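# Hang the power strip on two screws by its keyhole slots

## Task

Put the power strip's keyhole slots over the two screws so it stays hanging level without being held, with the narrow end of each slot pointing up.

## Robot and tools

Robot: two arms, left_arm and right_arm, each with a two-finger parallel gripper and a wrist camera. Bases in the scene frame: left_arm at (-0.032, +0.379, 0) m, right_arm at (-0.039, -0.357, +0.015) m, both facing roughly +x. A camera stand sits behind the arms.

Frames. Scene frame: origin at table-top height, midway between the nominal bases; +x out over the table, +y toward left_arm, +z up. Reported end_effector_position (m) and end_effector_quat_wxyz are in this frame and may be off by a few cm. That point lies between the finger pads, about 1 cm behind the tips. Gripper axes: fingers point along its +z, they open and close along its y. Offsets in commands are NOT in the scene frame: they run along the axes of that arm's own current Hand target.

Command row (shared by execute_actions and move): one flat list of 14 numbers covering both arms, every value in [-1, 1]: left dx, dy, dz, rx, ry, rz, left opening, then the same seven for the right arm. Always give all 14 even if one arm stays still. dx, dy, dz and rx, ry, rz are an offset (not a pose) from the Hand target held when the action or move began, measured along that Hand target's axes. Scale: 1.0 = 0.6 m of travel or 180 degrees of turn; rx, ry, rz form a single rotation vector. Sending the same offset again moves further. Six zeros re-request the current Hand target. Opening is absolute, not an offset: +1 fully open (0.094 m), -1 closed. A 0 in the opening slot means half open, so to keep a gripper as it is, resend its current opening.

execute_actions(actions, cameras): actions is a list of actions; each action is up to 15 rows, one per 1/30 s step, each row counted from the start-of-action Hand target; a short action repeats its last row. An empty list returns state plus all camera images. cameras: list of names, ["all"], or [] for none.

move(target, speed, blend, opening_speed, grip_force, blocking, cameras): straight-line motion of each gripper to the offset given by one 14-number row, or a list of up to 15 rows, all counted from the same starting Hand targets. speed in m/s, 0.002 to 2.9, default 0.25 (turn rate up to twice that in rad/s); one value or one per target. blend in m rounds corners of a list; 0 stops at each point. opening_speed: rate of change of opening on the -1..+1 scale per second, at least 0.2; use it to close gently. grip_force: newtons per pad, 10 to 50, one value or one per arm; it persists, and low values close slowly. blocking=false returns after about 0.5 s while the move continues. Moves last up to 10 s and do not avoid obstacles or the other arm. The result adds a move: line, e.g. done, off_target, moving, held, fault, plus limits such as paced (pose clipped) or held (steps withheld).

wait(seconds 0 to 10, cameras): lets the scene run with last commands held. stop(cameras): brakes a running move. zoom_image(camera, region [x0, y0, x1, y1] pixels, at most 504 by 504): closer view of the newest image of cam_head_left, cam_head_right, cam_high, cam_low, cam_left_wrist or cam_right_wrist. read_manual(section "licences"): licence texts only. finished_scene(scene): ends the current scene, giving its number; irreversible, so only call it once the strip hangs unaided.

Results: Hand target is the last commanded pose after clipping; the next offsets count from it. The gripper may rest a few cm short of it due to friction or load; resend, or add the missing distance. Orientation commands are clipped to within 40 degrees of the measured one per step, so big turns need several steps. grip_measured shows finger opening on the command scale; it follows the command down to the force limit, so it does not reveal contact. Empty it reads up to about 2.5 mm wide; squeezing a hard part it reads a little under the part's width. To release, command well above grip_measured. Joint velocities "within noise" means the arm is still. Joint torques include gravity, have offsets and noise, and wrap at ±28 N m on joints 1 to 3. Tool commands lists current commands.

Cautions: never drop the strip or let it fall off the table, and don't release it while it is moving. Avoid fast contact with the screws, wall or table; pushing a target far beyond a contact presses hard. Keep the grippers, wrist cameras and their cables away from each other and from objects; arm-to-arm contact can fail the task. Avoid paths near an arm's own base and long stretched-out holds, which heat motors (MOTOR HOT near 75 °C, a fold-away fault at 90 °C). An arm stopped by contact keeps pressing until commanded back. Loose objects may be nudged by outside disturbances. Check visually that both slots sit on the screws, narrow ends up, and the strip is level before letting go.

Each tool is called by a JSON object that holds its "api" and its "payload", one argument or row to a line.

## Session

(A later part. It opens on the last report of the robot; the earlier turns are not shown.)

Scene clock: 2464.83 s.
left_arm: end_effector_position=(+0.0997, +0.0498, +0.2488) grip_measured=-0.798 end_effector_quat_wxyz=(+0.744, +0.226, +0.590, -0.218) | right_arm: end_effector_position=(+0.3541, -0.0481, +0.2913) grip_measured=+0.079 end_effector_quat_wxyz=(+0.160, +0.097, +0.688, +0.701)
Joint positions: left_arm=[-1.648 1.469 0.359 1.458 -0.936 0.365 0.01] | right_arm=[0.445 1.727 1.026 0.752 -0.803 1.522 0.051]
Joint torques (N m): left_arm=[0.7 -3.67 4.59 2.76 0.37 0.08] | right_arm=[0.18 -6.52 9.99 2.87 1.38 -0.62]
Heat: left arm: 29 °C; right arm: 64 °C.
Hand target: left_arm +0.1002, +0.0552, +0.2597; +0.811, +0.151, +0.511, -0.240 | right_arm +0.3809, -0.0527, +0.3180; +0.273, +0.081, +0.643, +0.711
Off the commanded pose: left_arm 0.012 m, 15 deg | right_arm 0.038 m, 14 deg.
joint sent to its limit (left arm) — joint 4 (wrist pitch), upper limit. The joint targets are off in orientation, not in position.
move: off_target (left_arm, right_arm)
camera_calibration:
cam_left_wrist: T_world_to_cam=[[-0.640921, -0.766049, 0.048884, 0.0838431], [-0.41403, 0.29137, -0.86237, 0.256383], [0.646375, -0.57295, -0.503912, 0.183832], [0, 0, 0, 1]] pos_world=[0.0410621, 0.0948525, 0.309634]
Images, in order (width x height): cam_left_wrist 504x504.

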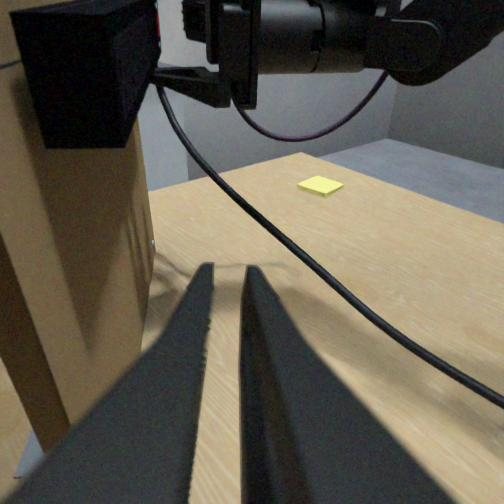

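{"api": "move", "payload": {
  "target": [-0.044,0.058,-0.091,0,0,0,-0.8,0,0,0,0,0,0,-0.2],
  "speed": 0.1,
  "cameras": ["cam_left_wrist"]
}}

{"api": "zoom_image", "payload": {
  "camera": "cam_left_wrist",
  "region": [50, 0, 250, 180]
}}

Scene clock: 2482.40 s.
left_arm: end_effector_position=(+0.0676, +0.1066, +0.2450) grip_measured=-0.798 end_effector_quat_wxyz=(+0.743, +0.262, +0.574, -0.225) | right_arm: end_effector_position=(+0.3541, -0.0481, +0.2913) grip_measured=+0.079 end_effector_quat_wxyz=(+0.160, +0.097, +0.688, +0.701)
Joint positions: left_arm=[-1.82 1.185 0.134 1.458 -1.029 0.487 0.01] | right_arm=[0.445 1.727 1.026 0.752 -0.803 1.522 0.051]
Joint torques (N m): left_arm=[-0.72 -3.41 4.71 2.65 0.08 0.03] | right_arm=[0.18 -6.52 9.99 2.86 1.38 -0.62]
Heat: left arm: 34 °C; right arm: 62 °C.
Hand target: left_arm +0.0683, +0.1174, +0.2599; +0.811, +0.151, +0.511, -0.240 | right_arm +0.3809, -0.0527, +0.3179; +0.273, +0.081, +0.643, +0.711
Off the commanded pose: left_arm 0.019 m, 17 deg | right_arm 0.038 m, 14 deg.
joint sent to its limit (left arm) — joint 4 (wrist pitch), upper limit. The joint targets are off in orientation, not in position.
move: off_target (left_arm, right_arm)
camera_calibration:
cam_left_wrist: T_world_to_cam=[[-0.686203, -0.727406, -0.00227207, 0.118501], [-0.365703, 0.347684, -0.863352, 0.214107], [0.628798, -0.591604, -0.504597, 0.238506], [0, 0, 0, 1]] pos_world=[0.00964371, 0.152858, 0.305468]
Images, in order (width x height): cam_left_wrist 504x504.

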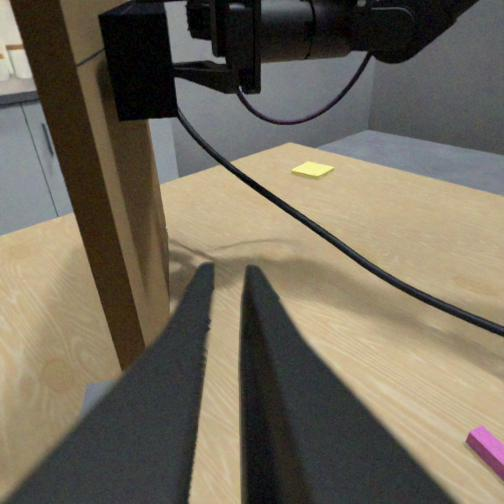

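Scaled by 2.520 from the camera's 504x504 image, which has a finer 720x720 frame.

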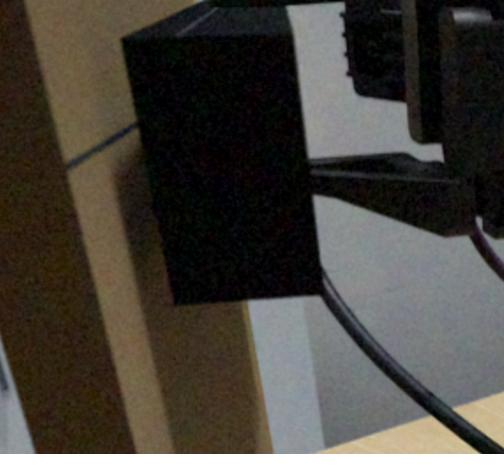

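{"api": "move", "payload": {
  "target": [
    [0,0,0,0,0,0,-0.8,0,0,-0.025,0,0,0,-0.2],
    [0,0,0,0,0,0,-0.8,0,0,-0.025,-0.01,0,0.024,-0.2]
  ],
  "speed": 0.05,
  "cameras": ["cam_left_wrist"]
}}

{"api": "zoom_image", "payload": {
  "camera": "cam_left_wrist",
  "region": [50, 0, 250, 180]
}}

Scene clock: 2509.87 s.
left_arm: end_effector_position=(+0.0676, +0.1066, +0.2450) grip_measured=-0.798 end_effector_quat_wxyz=(+0.743, +0.262, +0.574, -0.225) | right_arm: end_effector_position=(+0.3572, -0.0540, +0.2833) grip_measured=+0.079 end_effector_quat_wxyz=(+0.168, +0.123, +0.673, +0.710)
Joint positions: left_arm=[-1.82 1.185 0.134 1.458 -1.029 0.488 0.01] | right_arm=[0.444 1.74 0.968 0.862 -0.755 1.581 0.051]
Joint torques (N m): left_arm=[-0.58 -3.59 4.66 2.64 0.14 0.1] | right_arm=[-1.87 -7.68 9.22 2.91 0.71 -0.24]
Heat: left arm: 37 °C; right arm: 61 °C.
Hand target: left_arm +0.0683, +0.1174, +0.2599; +0.811, +0.151, +0.511, -0.240 | right_arm +0.3740, -0.0659, +0.3157; +0.247, +0.101, +0.628, +0.731
Off the commanded pose: left_arm 0.018 m, 17 deg | right_arm 0.038 m, 11 deg.
joint sent to its limit (left arm) — joint 4 (wrist pitch), upper limit. The joint targets are off in orientation, not in position.
move: off_target (left_arm, right_arm)
camera_calibration:
cam_left_wrist: T_world_to_cam=[[-0.686096, -0.727505, -0.00301064, 0.118669], [-0.365336, 0.348115, -0.863334, 0.214067], [0.629127, -0.59123, -0.504624, 0.238395], [0, 0, 0, 1]] pos_world=[0.00964386, 0.152758, 0.305469]
Images, in order (width x height): cam_left_wrist 504x504.

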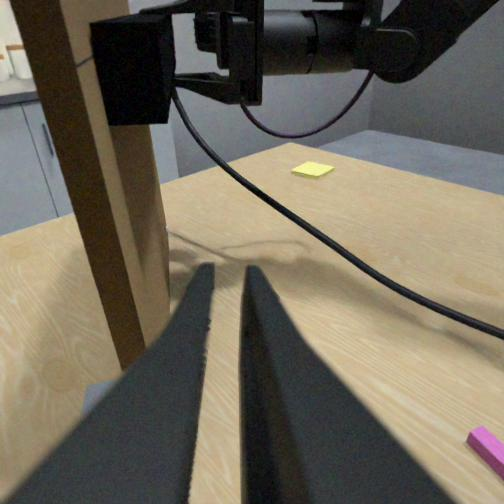

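Scaled by 2.520 from the camera's 504x504 image, which has a finer 720x720 frame.

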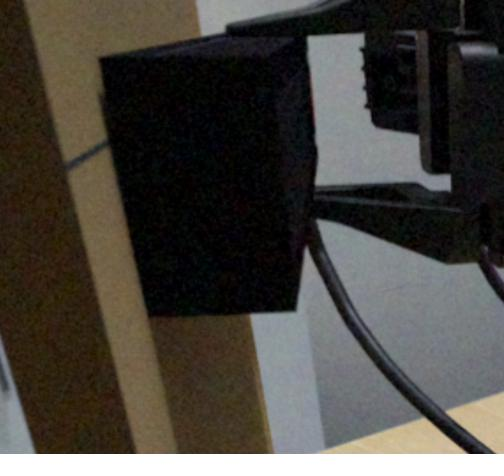

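{"api": "move", "payload": {
  "target": [
    [0,0,0,0,0,0,-0.8,0,0.025,-0.02,0,0.045,0.01,-0.2]
  ],
  "speed": 0.05,
  "cameras": ["cam_left_wrist"]
}}

{"api": "zoom_image", "payload": {
  "camera": "cam_left_wrist",
  "region": [50, 0, 250, 180]
}}

Scene clock: 2527.73 s.
left_arm: end_effector_position=(+0.0676, +0.1066, +0.2450) grip_measured=-0.798 end_effector_quat_wxyz=(+0.743, +0.262, +0.574, -0.225) | right_arm: end_effector_position=(+0.3552, -0.0747, +0.2805) grip_measured=+0.079 end_effector_quat_wxyz=(+0.121, +0.120, +0.677, +0.716)
Joint positions: left_arm=[-1.82 1.185 0.134 1.458 -1.029 0.488 0.01] | right_arm=[0.367 1.741 0.965 0.862 -0.901 1.647 0.051]
Joint torques (N m): left_arm=[-0.47 -3.52 4.6 2.67 0.11 0.05] | right_arm=[-1.17 -8.35 14.02 2.56 0.08 -0.28]
Heat: left arm: 39 °C; right arm: 62 °C.
Hand target: left_arm +0.0683, +0.1174, +0.2599; +0.811, +0.151, +0.511, -0.240 | right_arm +0.3650, -0.0775, +0.3278; +0.190, +0.060, +0.643, +0.740
Off the commanded pose: left_arm 0.018 m, 17 deg | right_arm 0.049 m, 12 deg.
joint sent to its limit (left arm) — joint 4 (wrist pitch), upper limit. The joint targets are off in orientation, not in position.
move: off_target (left_arm, right_arm)
camera_calibration:
cam_left_wrist: T_world_to_cam=[[-0.686096, -0.727505, -0.00301064, 0.118669], [-0.365336, 0.348115, -0.863334, 0.214067], [0.629127, -0.59123, -0.504624, 0.238395], [0, 0, 0, 1]] pos_world=[0.00964386, 0.152758, 0.305469]
Images, in order (width x height): cam_left_wrist 504x504.

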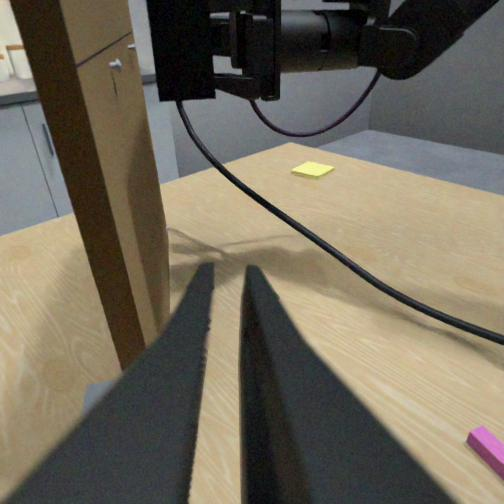

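Scaled by 2.520 from the camera's 504x504 image, which has a finer 720x720 frame.

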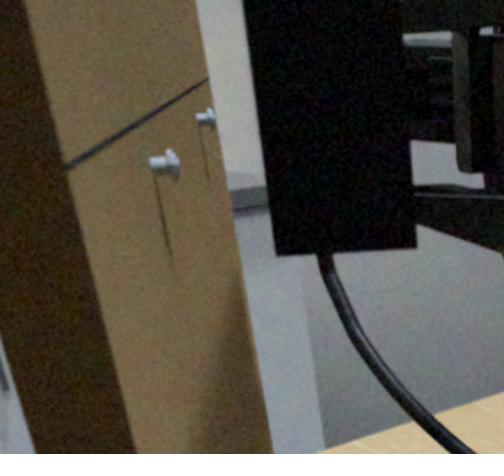

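{"api": "move", "payload": {
  "target": [0,0,0,0,0,0,-0.8,0.021,-0.005,0.017,0,0,0,-0.2],
  "speed": 0.05,
  "cameras": ["cam_left_wrist","cam_head_left"]
}}

{"api": "zoom_image", "payload": {
  "camera": "cam_left_wrist",
  "region": [50, 0, 250, 180]
}}

{"api": "zoom_image", "payload": {
  "camera": "cam_head_left",
  "region": [240, 190, 380, 340]
}}

Scene clock: 2570.53 s.
left_arm: end_effector_position=(+0.0676, +0.1066, +0.2450) grip_measured=-0.798 end_effector_quat_wxyz=(+0.743, +0.262, +0.574, -0.225) | right_arm: end_effector_position=(+0.3498, -0.0639, +0.2807) grip_measured=+0.079 end_effector_quat_wxyz=(+0.118, +0.116, +0.677, +0.717)
Joint positions: left_arm=[-1.82 1.185 0.134 1.458 -1.029 0.488 0.01] | right_arm=[0.398 1.741 0.965 0.862 -0.881 1.644 0.051]
Joint torques (N m): left_arm=[-0.53 -3.32 4.52 2.64 0.1 0.04] | right_arm=[0.13 -8.68 12.67 2.56 0.3 -0.35]
Heat: left arm: 42 °C; right arm: 60 °C.
Hand target: left_arm +0.0683, +0.1174, +0.2599; +0.811, +0.151, +0.511, -0.240 | right_arm +0.3573, -0.0632, +0.3246; +0.190, +0.059, +0.643, +0.740
Off the commanded pose: left_arm 0.018 m, 17 deg | right_arm 0.045 m, 12 deg.
joint sent to its limit (left arm) — joint 4 (wrist pitch), upper limit. The joint targets are off in orientation, not in position.
move: off_target (left_arm, right_arm)
camera_calibration:
cam_left_wrist: T_world_to_cam=[[-0.686096, -0.727505, -0.00301064, 0.118669], [-0.365336, 0.348115, -0.863334, 0.214067], [0.629127, -0.59123, -0.504624, 0.238395], [0, 0, 0, 1]] pos_world=[0.00964386, 0.152758, 0.305469]
Images, in order (width x height): cam_head_left 504x504, cam_left_wrist 504x504.

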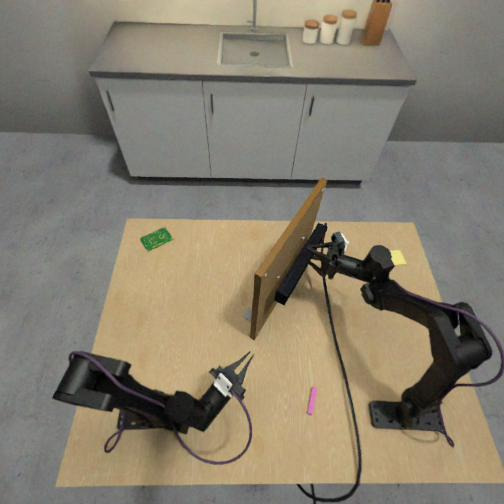

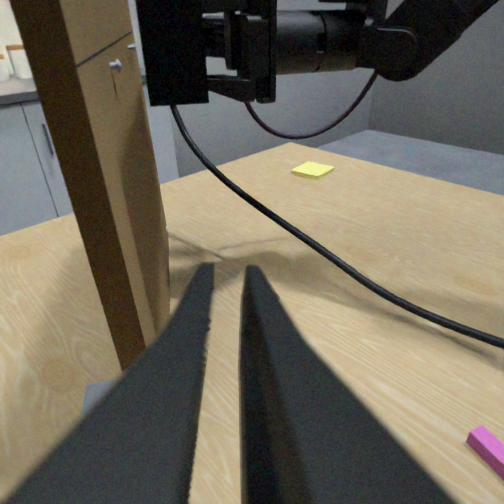

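Scaled by 2.520 from the camera's 504x504 image, which has a finer 720x720 frame.

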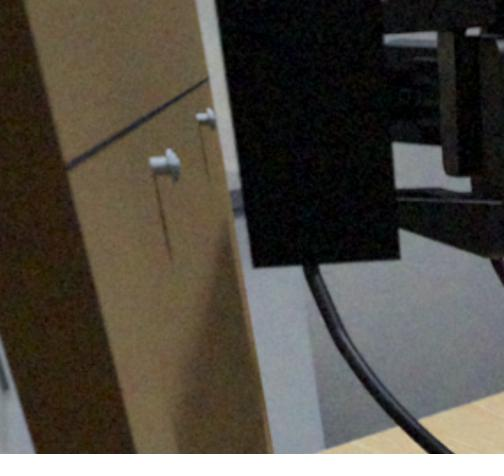

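Scaled by 3.360 from the camera's 504x504 image, which has a finer 720x720 frame.

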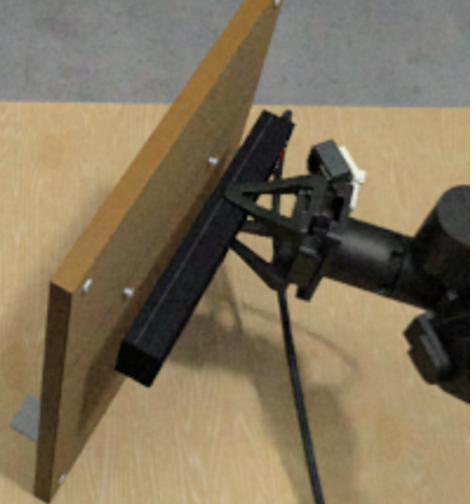

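{"api": "move", "payload": {
  "target": [0,0,0,0,0,0,-0.8,0.009,-0.012,0.024,0,0,0,-0.2],
  "speed": 0.05,
  "cameras": ["cam_left_wrist","cam_head_left"]
}}

{"api": "zoom_image", "payload": {
  "camera": "cam_left_wrist",
  "region": [50, 0, 250, 180]
}}

{"api": "zoom_image", "payload": {
  "camera": "cam_head_left",
  "region": [240, 190, 380, 340]
}}

Scene clock: 2589.10 s.
left_arm: end_effector_position=(+0.0676, +0.1066, +0.2450) grip_measured=-0.798 end_effector_quat_wxyz=(+0.743, +0.262, +0.574, -0.225) | right_arm: end_effector_position=(+0.3481, -0.0503, +0.2750) grip_measured=+0.079 end_effector_quat_wxyz=(+0.120, +0.116, +0.680, +0.714)
Joint positions: left_arm=[-1.82 1.185 0.134 1.458 -1.029 0.488 0.01] | right_arm=[0.436 1.759 0.97 0.863 -0.84 1.628 0.051]
Joint torques (N m): left_arm=[-0.64 -3.43 4.72 2.67 0.12 0.01] | right_arm=[0.23 -7.83 13.76 2.61 0.27 -0.36]
Heat: left arm: 43 °C; right arm: 60 °C.
Hand target: left_arm +0.0683, +0.1174, +0.2599; +0.811, +0.151, +0.511, -0.240 | right_arm +0.3586, -0.0472, +0.3194; +0.191, +0.059, +0.643, +0.740
Off the commanded pose: left_arm 0.018 m, 17 deg | right_arm 0.045 m, 12 deg.
joint sent to its limit (left arm) — joint 4 (wrist pitch), upper limit. The joint targets are off in orientation, not in position.
move: off_target (left_arm, right_arm)
camera_calibration:
cam_left_wrist: T_world_to_cam=[[-0.686096, -0.727505, -0.00301064, 0.118669], [-0.365336, 0.348115, -0.863334, 0.214067], [0.629127, -0.59123, -0.504624, 0.238395], [0, 0, 0, 1]] pos_world=[0.00964386, 0.152758, 0.305469]
Images, in order (width x height): cam_head_left 504x504, cam_left_wrist 504x504.

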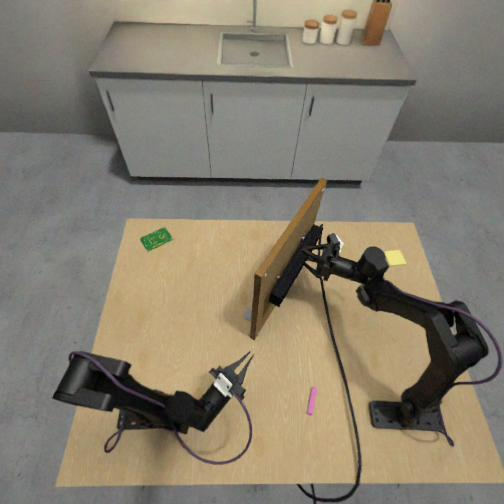

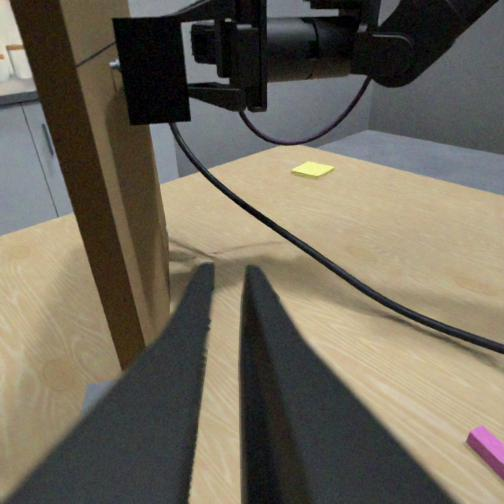

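Scaled by 2.520 from the camera's 504x504 image, which has a finer 720x720 frame.

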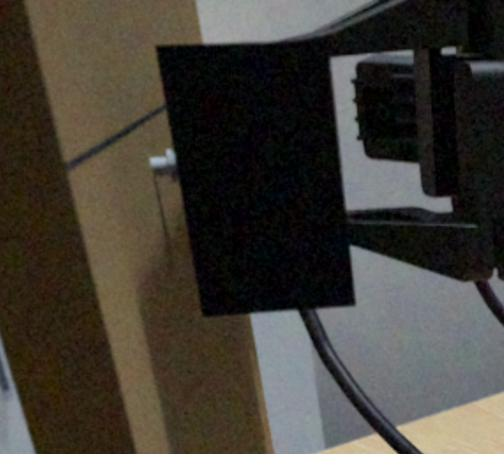

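Scaled by 3.360 from the camera's 504x504 image, which has a finer 720x720 frame.

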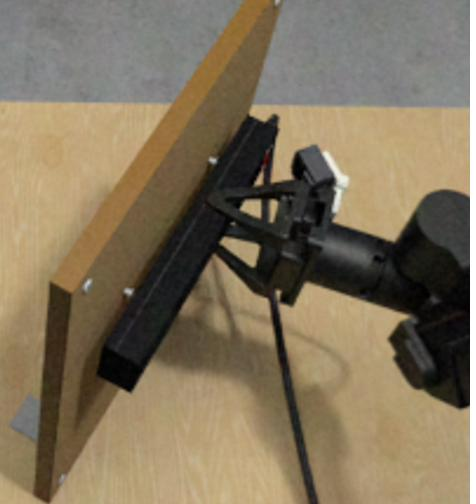

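{"api": "move", "payload": {
  "target": [0,0,0,0,0,0,-0.8,-0.011,0.011,0,0,0,0,-0.2],
  "speed": 0.05,
  "cameras": ["cam_left_wrist"]
}}

{"api": "zoom_image", "payload": {
  "camera": "cam_left_wrist",
  "region": [50, 0, 250, 180]
}}

Scene clock: 2613.33 s.
left_arm: end_effector_position=(+0.0676, +0.1066, +0.2450) grip_measured=-0.798 end_effector_quat_wxyz=(+0.743, +0.262, +0.574, -0.225) | right_arm: end_effector_position=(+0.3514, -0.0490, +0.2876) grip_measured=+0.079 end_effector_quat_wxyz=(+0.130, +0.107, +0.674, +0.720)
Joint positions: left_arm=[-1.82 1.185 0.134 1.458 -1.029 0.488 0.01] | right_arm=[0.436 1.759 1.001 0.861 -0.839 1.627 0.051]
Joint torques (N m): left_arm=[-0.59 -3.6 4.55 2.68 0.12 0.03] | right_arm=[-0.99 -7.61 14.09 2.38 0.15 -0.31]
Heat: left arm: 44 °C; right arm: 60 °C.
Hand target: left_arm +0.0683, +0.1174, +0.2599; +0.811, +0.151, +0.511, -0.240 | right_arm +0.3633, -0.0502, +0.3269; +0.190, +0.059, +0.643, +0.740
Off the commanded pose: left_arm 0.018 m, 17 deg | right_arm 0.041 m, 10 deg.
joint sent to its limit (left arm) — joint 4 (wrist pitch), upper limit. The joint targets are off in orientation, not in position.
move: off_target (left_arm, right_arm)
camera_calibration:
cam_left_wrist: T_world_to_cam=[[-0.686096, -0.727505, -0.00301064, 0.118669], [-0.365336, 0.348115, -0.863334, 0.214067], [0.629127, -0.59123, -0.504624, 0.238395], [0, 0, 0, 1]] pos_world=[0.00964386, 0.152758, 0.305469]
Images, in order (width x height): cam_left_wrist 504x504.

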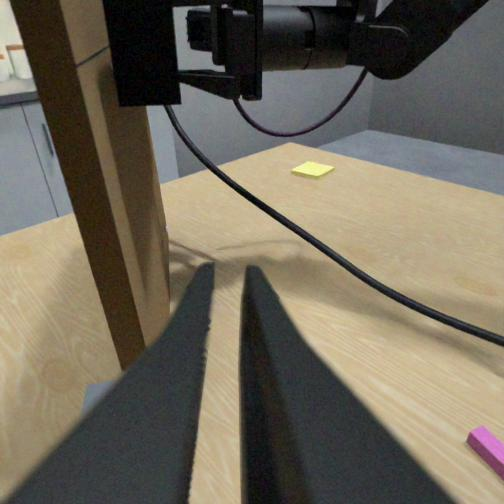

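Scaled by 2.520 from the camera's 504x504 image, which has a finer 720x720 frame.

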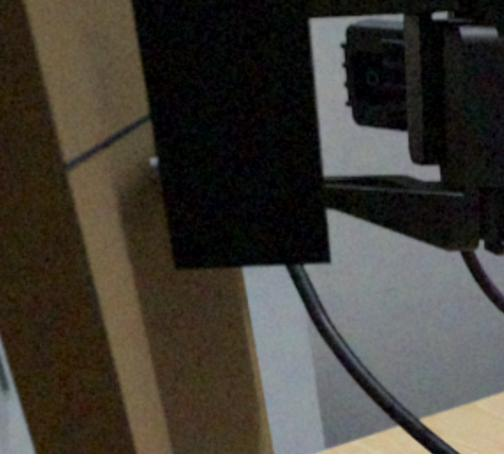

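{"api": "move", "payload": {
  "target": [0,0,0,0,0,0,-0.8,0.003,-0.0155,-0.015,0,0,0,-0.2],
  "speed": 0.06,
  "cameras": ["cam_left_wrist"]
}}

{"api": "zoom_image", "payload": {
  "camera": "cam_left_wrist",
  "region": [50, 0, 250, 180]
}}

Scene clock: 2650.83 s.
left_arm: end_effector_position=(+0.0676, +0.1066, +0.2450) grip_measured=-0.798 end_effector_quat_wxyz=(+0.743, +0.262, +0.574, -0.225) | right_arm: end_effector_position=(+0.3551, -0.0527, +0.2840) grip_measured=+0.079 end_effector_quat_wxyz=(+0.130, +0.111, +0.675, +0.718)
Joint positions: left_arm=[-1.82 1.185 0.134 1.458 -1.029 0.488 0.01] | right_arm=[0.425 1.767 1.001 0.863 -0.845 1.627 0.051]
Joint torques (N m): left_arm=[-0.36 -3.23 4.75 2.62 0.12 0.06] | right_arm=[-1.17 -7.92 10.4 2.72 0.1 -0.32]
Heat: left arm: 45 °C; right arm: 59 °C.
Hand target: left_arm +0.0683, +0.1174, +0.2599; +0.811, +0.151, +0.511, -0.240 | right_arm +0.3606, -0.0570, +0.3159; +0.190, +0.059, +0.643, +0.740
Off the commanded pose: left_arm 0.018 m, 17 deg | right_arm 0.033 m, 10 deg.
joint sent to its limit (left arm) — joint 4 (wrist pitch), upper limit. The joint targets are off in orientation, not in position.
move: off_target (left_arm, right_arm)
camera_calibration:
cam_left_wrist: T_world_to_cam=[[-0.686096, -0.727505, -0.00301064, 0.118669], [-0.365336, 0.348115, -0.863334, 0.214067], [0.629127, -0.59123, -0.504624, 0.238395], [0, 0, 0, 1]] pos_world=[0.00964386, 0.152758, 0.305469]
Images, in order (width x height): cam_left_wrist 504x504.

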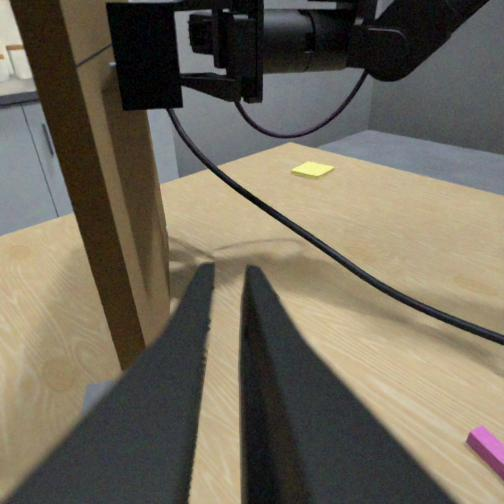

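Scaled by 2.520 from the camera's 504x504 image, which has a finer 720x720 frame.

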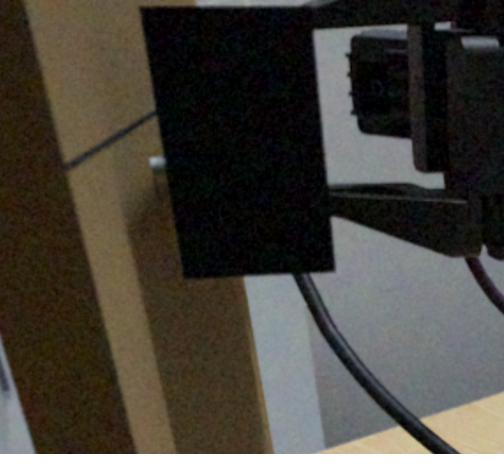

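{"api": "move", "payload": {
  "target": [0,0,0,0,0,0,-0.8,0.004,-0.009,-0.003,0,0,0,-0.2],
  "speed": 0.06,
  "cameras": ["cam_left_wrist"]
}}

{"api": "zoom_image", "payload": {
  "camera": "cam_left_wrist",
  "region": [50, 0, 250, 180]
}}

Scene clock: 2661.63 s.
left_arm: end_effector_position=(+0.0676, +0.1066, +0.2450) grip_measured=-0.798 end_effector_quat_wxyz=(+0.743, +0.262, +0.574, -0.225) | right_arm: end_effector_position=(+0.3555, -0.0524, +0.2846) grip_measured=+0.079 end_effector_quat_wxyz=(+0.134, +0.106, +0.673, +0.720)
Joint positions: left_arm=[-1.82 1.185 0.134 1.458 -1.029 0.488 0.01] | right_arm=[0.425 1.774 1.001 0.882 -0.846 1.627 0.051]
Joint torques (N m): left_arm=[-0.84 -3.58 4.68 2.63 0.11 0.08] | right_arm=[-1.05 -7.9 8.8 2.73 0.09 -0.32]
Heat: left arm: 45 °C; right arm: 60 °C.
Hand target: left_arm +0.0683, +0.1174, +0.2599; +0.811, +0.151, +0.511, -0.240 | right_arm +0.3589, -0.0572, +0.3099; +0.190, +0.059, +0.643, +0.740
Off the commanded pose: left_arm 0.018 m, 17 deg | right_arm 0.026 m, 9 deg.
joint sent to its limit (left arm) — joint 4 (wrist pitch), upper limit. The joint targets are off in orientation, not in position.
move: off_target (left_arm, right_arm)
camera_calibration:
cam_left_wrist: T_world_to_cam=[[-0.686096, -0.727505, -0.00301064, 0.118669], [-0.365336, 0.348115, -0.863334, 0.214067], [0.629127, -0.59123, -0.504624, 0.238395], [0, 0, 0, 1]] pos_world=[0.00964386, 0.152758, 0.305469]
Images, in order (width x height): cam_left_wrist 504x504.

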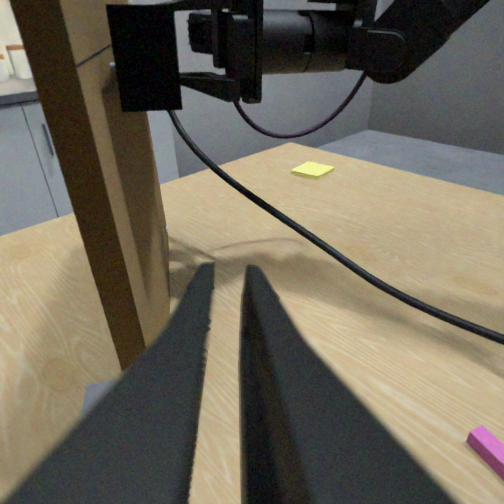

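Scaled by 2.520 from the camera's 504x504 image, which has a finer 720x720 frame.

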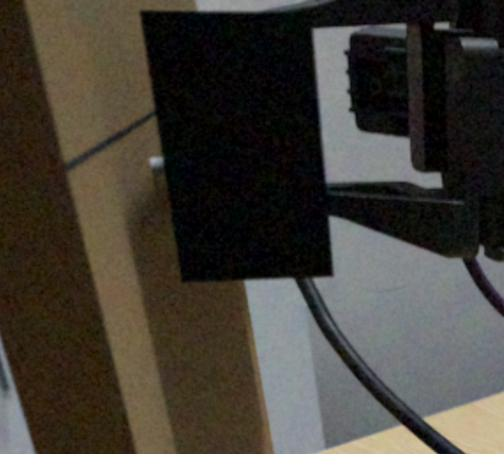

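{"api": "move", "payload": {
  "target": [0,0,0,0,0,0,-0.8,0.005,-0.010,0,0,0,0.007,-0.2],
  "speed": 0.06,
  "cameras": ["cam_left_wrist"]
}}

{"api": "zoom_image", "payload": {
  "camera": "cam_left_wrist",
  "region": [50, 0, 250, 180]
}}

Scene clock: 2672.03 s.
left_arm: end_effector_position=(+0.0676, +0.1066, +0.2450) grip_measured=-0.798 end_effector_quat_wxyz=(+0.743, +0.262, +0.574, -0.225) | right_arm: end_effector_position=(+0.3551, -0.0526, +0.2793) grip_measured=+0.079 end_effector_quat_wxyz=(+0.129, +0.111, +0.671, +0.722)
Joint positions: left_arm=[-1.82 1.185 0.134 1.458 -1.029 0.488 0.01] | right_arm=[0.425 1.784 0.987 0.91 -0.846 1.643 0.051]
Joint torques (N m): left_arm=[-0.53 -3.71 4.53 2.69 0.18 0.03] | right_arm=[-0.5 -7.94 8.55 2.74 0.14 -0.25]
Heat: left arm: 46 °C; right arm: 61 °C.
Hand target: left_arm +0.0683, +0.1174, +0.2599; +0.811, +0.151, +0.511, -0.240 | right_arm +0.3574, -0.0556, +0.3037; +0.182, +0.066, +0.642, +0.742
Off the commanded pose: left_arm 0.018 m, 17 deg | right_arm 0.025 m, 9 deg.
joint sent to its limit (left arm) — joint 4 (wrist pitch), upper limit. The joint targets are off in orientation, not in position.
move: off_target (left_arm, right_arm)
camera_calibration:
cam_left_wrist: T_world_to_cam=[[-0.686096, -0.727505, -0.00301064, 0.118669], [-0.365336, 0.348115, -0.863334, 0.214067], [0.629127, -0.59123, -0.504624, 0.238395], [0, 0, 0, 1]] pos_world=[0.00964386, 0.152758, 0.305469]
Images, in order (width x height): cam_left_wrist 504x504.

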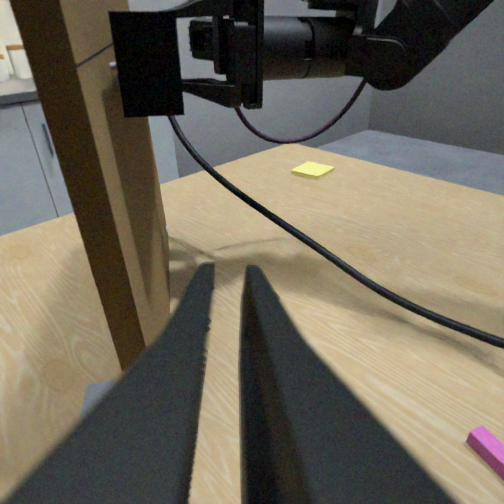

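Scaled by 2.520 from the camera's 504x504 image, which has a finer 720x720 frame.

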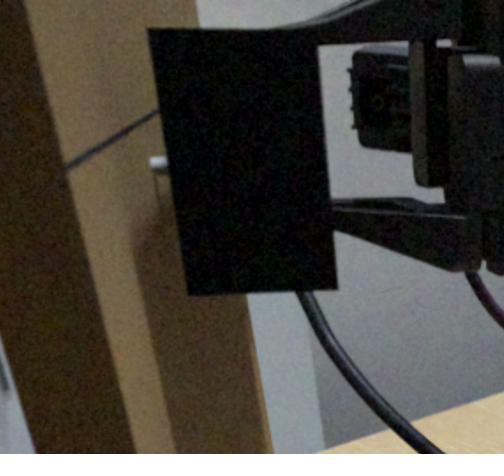

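{"api": "move", "payload": {
  "target": [0,0,0,0,0,0,-0.8,0.007,-0.006,0,0,0,0.004,-0.2],
  "speed": 0.06
}}

{"api": "move", "payload": {
  "target": [0,0,0,0,0,0,-0.8,0,0,0.016,0,0,0,-0.2],
  "speed": 0.06,
  "cameras": ["cam_left_wrist","cam_head_right"]
}}

{"api": "zoom_image", "payload": {
  "camera": "cam_left_wrist",
  "region": [50, 0, 250, 180]
}}

{"api": "zoom_image", "payload": {
  "camera": "cam_head_right",
  "region": [220, 190, 380, 350]
}}

Scene clock: 2680.63 s.
left_arm: end_effector_position=(+0.0676, +0.1066, +0.2450) grip_measured=-0.798 end_effector_quat_wxyz=(+0.743, +0.262, +0.574, -0.225) | right_arm: end_effector_position=(+0.3529, -0.0534, +0.2764) grip_measured=+0.079 end_effector_quat_wxyz=(+0.126, +0.113, +0.670, +0.723)
Joint positions: left_arm=[-1.82 1.185 0.134 1.458 -1.029 0.488 0.01] | right_arm=[0.425 1.784 0.971 0.93 -0.846 1.654 0.051]
Joint torques (N m): left_arm=[-0.8 -3.62 4.63 2.64 0.14 0.03] | right_arm=[0.31 -7.77 8.44 2.7 0.22 -0.24]
Heat: left arm: 46 °C; right arm: 60 °C.
Hand target: left_arm +0.0683, +0.1174, +0.2599; +0.811, +0.151, +0.511, -0.240 | right_arm +0.3542, -0.0537, +0.2996; +0.178, +0.071, +0.641, +0.743
Off the commanded pose: left_arm 0.018 m, 17 deg | right_arm 0.023 m, 9 deg.
joint sent to its limit (left arm) — joint 4 (wrist pitch), upper limit. The joint targets are off in orientation, not in position.
move: off_target (left_arm, right_arm)

Scene clock: 2681.33 s.
left_arm: end_effector_position=(+0.0676, +0.1066, +0.2450) grip_measured=-0.798 end_effector_quat_wxyz=(+0.743, +0.262, +0.574, -0.225) | right_arm: end_effector_position=(+0.3510, -0.0471, +0.2706) grip_measured=+0.079 end_effector_quat_wxyz=(+0.119, +0.115, +0.672, +0.722)
Joint positions: left_arm=[-1.82 1.185 0.134 1.458 -1.029 0.488 0.01] | right_arm=[0.44 1.797 0.971 0.931 -0.838 1.654 0.051]
Joint torques (N m): left_arm=[-0.38 -3.43 4.71 2.62 0.1 0.07] | right_arm=[0.59 -7.68 10.89 2.6 0.33 -0.3]
Heat: left arm: 46 °C; right arm: 60 °C.
Hand target: left_arm +0.0683, +0.1174, +0.2599; +0.811, +0.151, +0.511, -0.240 | right_arm +0.3574, -0.0448, +0.3012; +0.178, +0.070, +0.641, +0.743
Off the commanded pose: left_arm 0.018 m, 17 deg | right_arm 0.031 m, 9 deg.
joint sent to its limit (left arm) — joint 4 (wrist pitch), upper limit. The joint targets are off in orientation, not in position.
move: off_target (left_arm, right_arm)
camera_calibration:
cam_left_wrist: T_world_to_cam=[[-0.686096, -0.727505, -0.00301064, 0.118669], [-0.365336, 0.348115, -0.863334, 0.214067], [0.629127, -0.59123, -0.504624, 0.238395], [0, 0, 0, 1]] pos_world=[0.00964386, 0.152758, 0.305469]
Images, in order (width x height): cam_head_right 504x504, cam_left_wrist 504x504.

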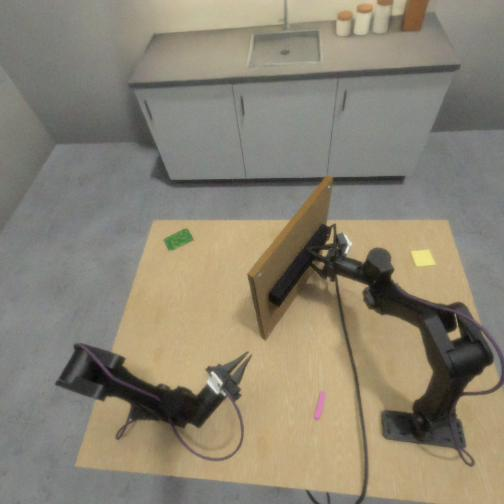

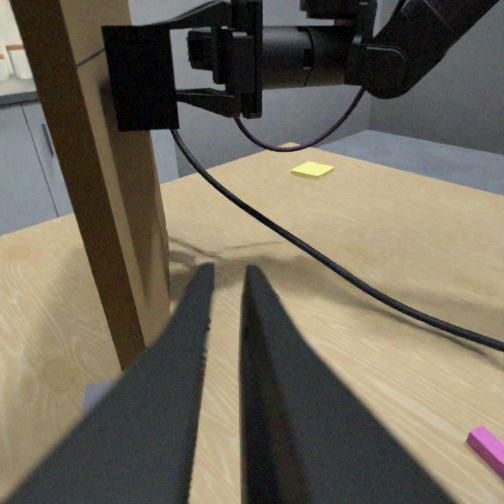

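Scaled by 2.520 from the camera's 504x504 image, which has a finer 720x720 frame.

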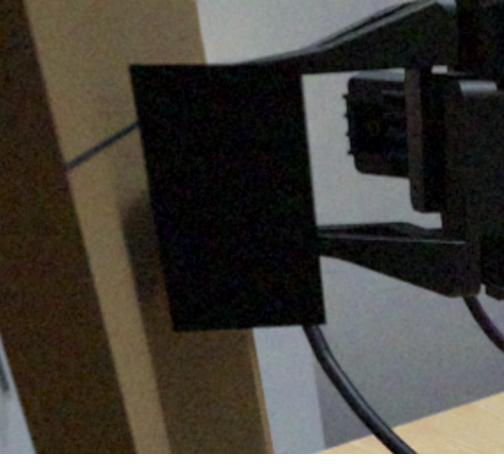

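Scaled by 3.150 from the camera's 504x504 image, which has a finer 720x720 frame.

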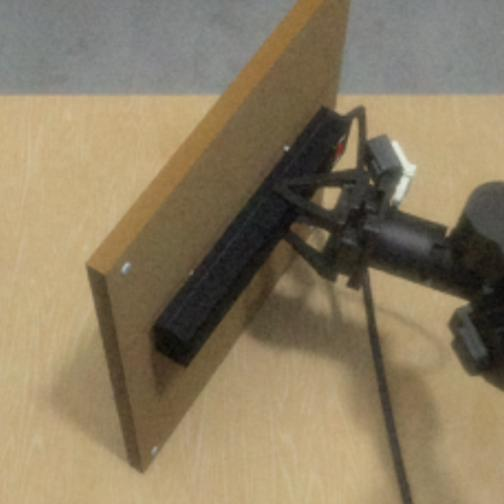

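{"api": "move", "payload": {
  "target": [0,0,0,0,0,0,-0.8,-0.004,0.006,0.008,0,0,0,-0.2],
  "speed": 0.03
}}

{"api": "move", "payload": {
  "target": [0,0,0,0,0,0,-0.8,0,0.006,0.004,0,0,0,-0.2],
  "speed": 0.03
}}

{"api": "move", "payload": {
  "target": [0,0,0,0,0,0,-0.8,0,0.006,0.004,0,0,0,-0.2],
  "speed": 0.03,
  "cameras": ["cam_left_wrist","cam_head_right"]
}}

{"api": "zoom_image", "payload": {
  "camera": "cam_left_wrist",
  "region": [50, 0, 250, 180]
}}

{"api": "zoom_image", "payload": {
  "camera": "cam_head_right",
  "region": [220, 190, 380, 350]
}}

Scene clock: 2708.00 s.
left_arm: end_effector_position=(+0.0676, +0.1066, +0.2450) grip_measured=-0.798 end_effector_quat_wxyz=(+0.743, +0.262, +0.574, -0.225) | right_arm: end_effector_position=(+0.3500, -0.0458, +0.2707) grip_measured=+0.079 end_effector_quat_wxyz=(+0.118, +0.114, +0.673, +0.722)
Joint positions: left_arm=[-1.82 1.185 0.134 1.458 -1.029 0.488 0.01] | right_arm=[0.444 1.797 0.971 0.931 -0.838 1.654 0.051]
Joint torques (N m): left_arm=[-0.83 -3.52 4.78 2.65 0.15 0.07] | right_arm=[0.68 -7.46 13.07 2.43 0.38 -0.29]
Heat: left arm: 47 °C; right arm: 59 °C.
Hand target: left_arm +0.0683, +0.1174, +0.2599; +0.811, +0.151, +0.511, -0.240 | right_arm +0.3605, -0.0415, +0.3058; +0.178, +0.070, +0.641, +0.743
Off the commanded pose: left_arm 0.018 m, 17 deg | right_arm 0.037 m, 9 deg.
joint sent to its limit (left arm) — joint 4 (wrist pitch), upper limit. The joint targets are off in orientation, not in position.
move: off_target (left_arm, right_arm)

Scene clock: 2708.70 s.
left_arm: end_effector_position=(+0.0676, +0.1066, +0.2450) grip_measured=-0.798 end_effector_quat_wxyz=(+0.743, +0.262, +0.574, -0.225) | right_arm: end_effector_position=(+0.3498, -0.0454, +0.2707) grip_measured=+0.079 end_effector_quat_wxyz=(+0.118, +0.113, +0.673, +0.722)
Joint positions: left_arm=[-1.82 1.185 0.134 1.458 -1.029 0.488 0.01] | right_arm=[0.445 1.797 0.971 0.931 -0.837 1.654 0.051]
Joint torques (N m): left_arm=[-0.43 -3.58 4.77 2.64 0.17 0.05] | right_arm=[0.95 -7.92 13.91 2.32 0.41 -0.28]
Heat: left arm: 47 °C; right arm: 59 °C.
Hand target: left_arm +0.0683, +0.1174, +0.2599; +0.811, +0.151, +0.511, -0.240 | right_arm +0.3608, -0.0398, +0.3098; +0.178, +0.070, +0.641, +0.743
Off the commanded pose: left_arm 0.018 m, 17 deg | right_arm 0.041 m, 10 deg.
joint sent to its limit (left arm) — joint 4 (wrist pitch), upper limit. The joint targets are off in orientation, not in position.
move: off_target (left_arm, right_arm)

Scene clock: 2709.40 s.
left_arm: end_effector_position=(+0.0676, +0.1066, +0.2450) grip_measured=-0.798 end_effector_quat_wxyz=(+0.743, +0.262, +0.574, -0.225) | right_arm: end_effector_position=(+0.3500, -0.0452, +0.2706) grip_measured=+0.079 end_effector_quat_wxyz=(+0.117, +0.114, +0.673, +0.721)
Joint positions: left_arm=[-1.82 1.185 0.134 1.458 -1.029 0.488 0.01] | right_arm=[0.445 1.797 0.972 0.927 -0.836 1.654 0.051]
Joint torques (N m): left_arm=[-0.73 -3.29 4.52 2.67 0.15 0.09] | right_arm=[1.31 -8.42 14.65 2.22 0.45 -0.27]
Heat: left arm: 47 °C; right arm: 59 °C.
Hand target: left_arm +0.0683, +0.1174, +0.2599; +0.811, +0.151, +0.511, -0.240 | right_arm +0.3609, -0.0380, +0.3136; +0.178, +0.071, +0.642, +0.743
Off the commanded pose: left_arm 0.018 m, 17 deg | right_arm 0.045 m, 10 deg.
joint sent to its limit (left arm) — joint 4 (wrist pitch), upper limit. The joint targets are off in orientation, not in position.
move: off_target (left_arm, right_arm)
camera_calibration:
cam_left_wrist: T_world_to_cam=[[-0.686096, -0.727505, -0.00301064, 0.118669], [-0.365336, 0.348115, -0.863334, 0.214067], [0.629127, -0.59123, -0.504624, 0.238395], [0, 0, 0, 1]] pos_world=[0.00964386, 0.152758, 0.305469]
Images, in order (width x height): cam_head_right 504x504, cam_left_wrist 504x504.

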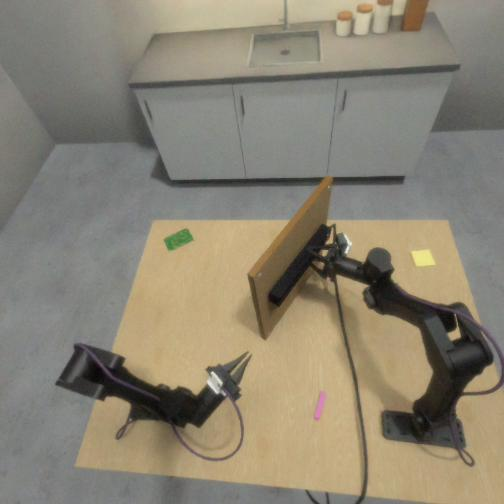

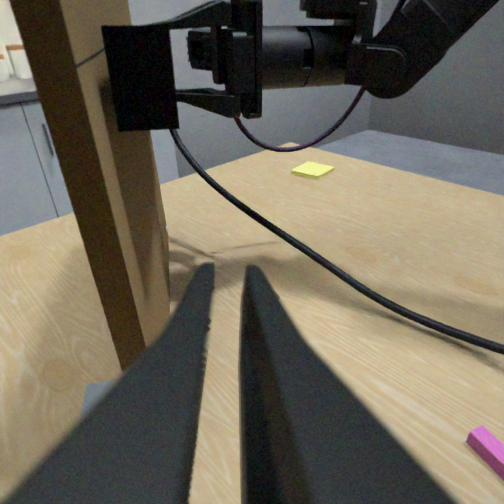

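Scaled by 2.520 from the camera's 504x504 image, which has a finer 720x720 frame.

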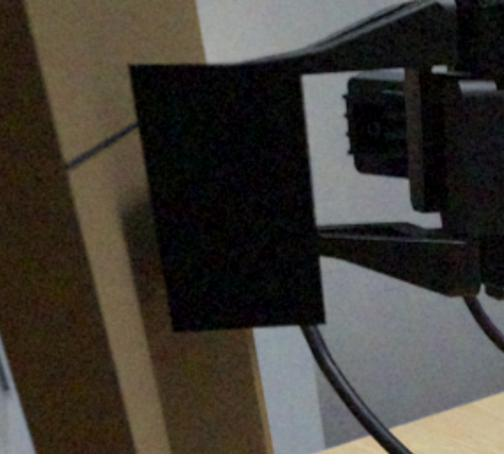

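Scaled by 3.150 from the camera's 504x504 image, which has a finer 720x720 frame.

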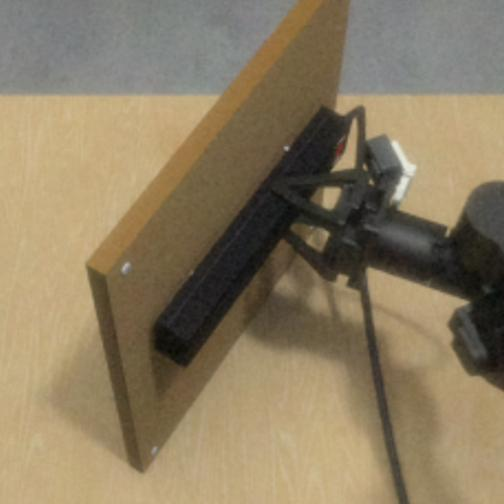

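{"api": "move", "payload": {
  "target": [0,0,0,0,0,0,-0.8,0,0.012,-0.024,0,0,0,-0.2],
  "speed": 0.08
}}

{"api": "move", "payload": {
  "target": [0,0,0,0,0,0,-0.8,0,0.010,0,0,0,0,-0.2],
  "speed": 0.08
}}

Scene clock: 2719.27 s.
left_arm: end_effector_position=(+0.0676, +0.1066, +0.2450) grip_measured=-0.798 end_effector_quat_wxyz=(+0.743, +0.262, +0.574, -0.225) | right_arm: end_effector_position=(+0.3512, -0.0471, +0.2704) grip_measured=+0.079 end_effector_quat_wxyz=(+0.118, +0.115, +0.673, +0.721)
Joint positions: left_arm=[-1.82 1.185 0.134 1.458 -1.029 0.488 0.01] | right_arm=[0.44 1.797 0.972 0.927 -0.839 1.654 0.051]
Joint torques (N m): left_arm=[-0.62 -3.47 4.74 2.68 0.15 0.05] | right_arm=[-0.85 -11.82 11.62 2.21 0.2 -0.22]
Heat: left arm: 47 °C; right arm: 58 °C.
Hand target: left_arm +0.0683, +0.1174, +0.2599; +0.811, +0.151, +0.511, -0.240 | right_arm +0.3549, -0.0522, +0.3183; +0.178, +0.070, +0.642, +0.743
Off the commanded pose: left_arm 0.018 m, 17 deg | right_arm 0.048 m, 10 deg.
joint sent to its limit (left arm) — joint 4 (wrist pitch), upper limit. The joint targets are off in orientation, not in position.
move: off_target (left_arm, right_arm)

Scene clock: 2720.17 s.
left_arm: end_effector_position=(+0.0676, +0.1066, +0.2450) grip_measured=-0.798 end_effector_quat_wxyz=(+0.743, +0.262, +0.574, -0.225) | right_arm: end_effector_position=(+0.3511, -0.0471, +0.2680) grip_measured=+0.079 end_effector_quat_wxyz=(+0.112, +0.122, +0.676, +0.718)
Joint positions: left_arm=[-1.82 1.185 0.134 1.458 -1.029 0.488 0.01] | right_arm=[0.44 1.794 0.972 0.907 -0.839 1.657 0.051]
Joint torques (N m): left_arm=[-0.53 -3.58 4.78 2.62 0.11 0.02] | right_arm=[-0.87 -13.11 12.05 2.22 0.19 -0.25]
Heat: left arm: 47 °C; right arm: 58 °C.
Hand target: left_arm +0.0683, +0.1174, +0.2599; +0.811, +0.151, +0.511, -0.240 | right_arm +0.3538, -0.0528, +0.3240; +0.177, +0.071, +0.642, +0.743
Off the commanded pose: left_arm 0.018 m, 17 deg | right_arm 0.056 m, 11 deg.
joint sent to its limit (left arm) — joint 4 (wrist pitch), upper limit. The joint targets are off in orientation, not in position.
move: off_target (left_arm, right_arm)

{"api": "move", "payload": {
  "target": [0,0,0,0,0,0,-0.8,0,0.007,-0.008,0,0,0,-0.2],
  "speed": 0.05
}}

{"api": "move", "payload": {
  "target": [0,0,0,0,0,0,-0.8,0,0.005,-0.006,0,0,0,-0.2],
  "speed": 0.05
}}

Scene clock: 2726.10 s.
left_arm: end_effector_position=(+0.0676, +0.1066, +0.2450) grip_measured=-0.798 end_effector_quat_wxyz=(+0.743, +0.262, +0.574, -0.225) | right_arm: end_effector_position=(+0.3520, -0.0506, +0.2697) grip_measured=+0.079 end_effector_quat_wxyz=(+0.110, +0.129, +0.677, +0.716)
Joint positions: left_arm=[-1.82 1.185 0.134 1.458 -1.029 0.488 0.01] | right_arm=[0.433 1.78 0.972 0.882 -0.839 1.66 0.051]
Joint torques (N m): left_arm=[-0.43 -3.41 4.77 2.69 0.15 0.05] | right_arm=[-1.07 -13.42 11.3 2.35 0.09 -0.27]
Heat: left arm: 47 °C; right arm: 58 °C.
Hand target: left_arm +0.0683, +0.1174, +0.2599; +0.811, +0.151, +0.511, -0.240 | right_arm +0.3515, -0.0578, +0.3275; +0.178, +0.071, +0.641, +0.743
Off the commanded pose: left_arm 0.018 m, 17 deg | right_arm 0.058 m, 11 deg.
joint sent to its limit (left arm) — joint 4 (wrist pitch), upper limit. The joint targets are off in orientation, not in position.
move: off_target (left_arm, right_arm)

Scene clock: 2726.80 s.
left_arm: end_effector_position=(+0.0676, +0.1066, +0.2450) grip_measured=-0.798 end_effector_quat_wxyz=(+0.743, +0.262, +0.574, -0.225) | right_arm: end_effector_position=(+0.3524, -0.0541, +0.2741) grip_measured=+0.079 end_effector_quat_wxyz=(+0.113, +0.129, +0.676, +0.717)
Joint positions: left_arm=[-1.82 1.185 0.134 1.458 -1.029 0.488 0.01] | right_arm=[0.425 1.767 0.972 0.874 -0.841 1.662 0.051]
Joint torques (N m): left_arm=[-0.5 -3.55 4.7 2.65 0.12 0.03] | right_arm=[-1.09 -13.33 10.86 2.36 0.01 -0.28]
Heat: left arm: 47 °C; right arm: 58 °C.
Hand target: left_arm +0.0683, +0.1174, +0.2599; +0.811, +0.151, +0.511, -0.240 | right_arm +0.3498, -0.0615, +0.3299; +0.178, +0.070, +0.641, +0.743
Off the commanded pose: left_arm 0.018 m, 17 deg | right_arm 0.056 m, 11 deg.
joint sent to its limit (left arm) — joint 4 (wrist pitch), upper limit. The joint targets are off in orientation, not in position.
move: off_target (left_arm, right_arm)

{"api": "move", "payload": {
  "target": [0,0,0,0,0,0,-0.8,0,0.005,-0.001,-0.012,0,0,-0.2],
  "speed": 0.05
}}

{"api": "move", "payload": {
  "target": [0,0,0,0,0,0,-0.8,-0.002,0.002,0,0,0,0.007,-0.2],
  "speed": 0.05,
  "cameras": ["cam_left_wrist"]
}}

{"api": "zoom_image", "payload": {
  "camera": "cam_left_wrist",
  "region": [50, 0, 250, 180]
}}

Scene clock: 2734.57 s.
left_arm: end_effector_position=(+0.0676, +0.1066, +0.2450) grip_measured=-0.798 end_effector_quat_wxyz=(+0.743, +0.262, +0.574, -0.225) | right_arm: end_effector_position=(+0.3512, -0.0544, +0.2828) grip_measured=+0.079 end_effector_quat_wxyz=(+0.112, +0.129, +0.666, +0.726)
Joint positions: left_arm=[-1.82 1.185 0.134 1.458 -1.029 0.488 0.01] | right_arm=[0.425 1.764 0.972 0.912 -0.841 1.699 0.051]
Joint torques (N m): left_arm=[-0.5 -3.73 4.59 2.6 0.11 0.05] | right_arm=[-1.2 -11.62 9.91 2.7 0.07 -0.27]
Heat: left arm: 47 °C; right arm: 58 °C.
Hand target: left_arm +0.0683, +0.1174, +0.2599; +0.811, +0.151, +0.511, -0.240 | right_arm +0.3491, -0.0624, +0.3326; +0.179, +0.067, +0.627, +0.755
Off the commanded pose: left_arm 0.018 m, 17 deg | right_arm 0.051 m, 12 deg.
joint sent to its limit (left arm) — joint 4 (wrist pitch), upper limit. The joint targets are off in orientation, not in position.
move: off_target (left_arm, right_arm)

Scene clock: 2735.47 s.
left_arm: end_effector_position=(+0.0676, +0.1066, +0.2450) grip_measured=-0.798 end_effector_quat_wxyz=(+0.743, +0.262, +0.574, -0.225) | right_arm: end_effector_position=(+0.3519, -0.0556, +0.2827) grip_measured=+0.079 end_effector_quat_wxyz=(+0.103, +0.137, +0.664, +0.727)
Joint positions: left_arm=[-1.82 1.185 0.134 1.458 -1.029 0.488 0.01] | right_arm=[0.422 1.764 0.972 0.912 -0.844 1.722 0.051]
Joint torques (N m): left_arm=[-0.46 -3.54 4.78 2.6 0.13 0.07] | right_arm=[-1.11 -11.62 10.35 2.66 0.07 -0.26]
Heat: left arm: 47 °C; right arm: 58 °C.
Hand target: left_arm +0.0683, +0.1174, +0.2599; +0.811, +0.151, +0.511, -0.240 | right_arm +0.3500, -0.0630, +0.3339; +0.171, +0.074, +0.627, +0.757
Off the commanded pose: left_arm 0.018 m, 17 deg | right_arm 0.052 m, 12 deg.
joint sent to its limit (left arm) — joint 4 (wrist pitch), upper limit. The joint targets are off in orientation, not in position.
move: off_target (left_arm, right_arm)
camera_calibration:
cam_left_wrist: T_world_to_cam=[[-0.686096, -0.727505, -0.00301064, 0.118669], [-0.365336, 0.348115, -0.863334, 0.214067], [0.629127, -0.59123, -0.504624, 0.238395], [0, 0, 0, 1]] pos_world=[0.00964386, 0.152758, 0.305469]
Images, in order (width x height): cam_left_wrist 504x504.

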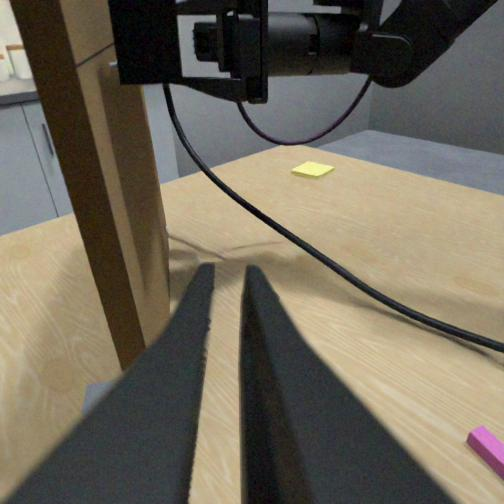

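Scaled by 2.520 from the camera's 504x504 image, which has a finer 720x720 frame.

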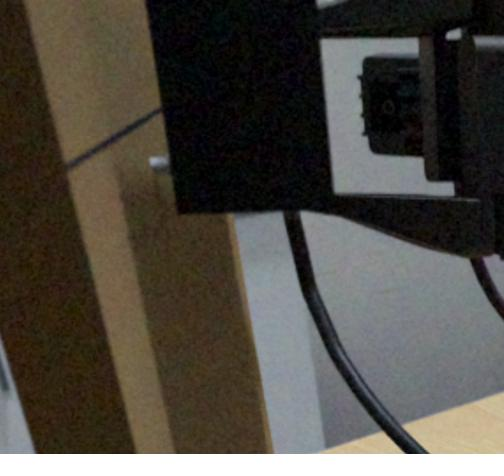

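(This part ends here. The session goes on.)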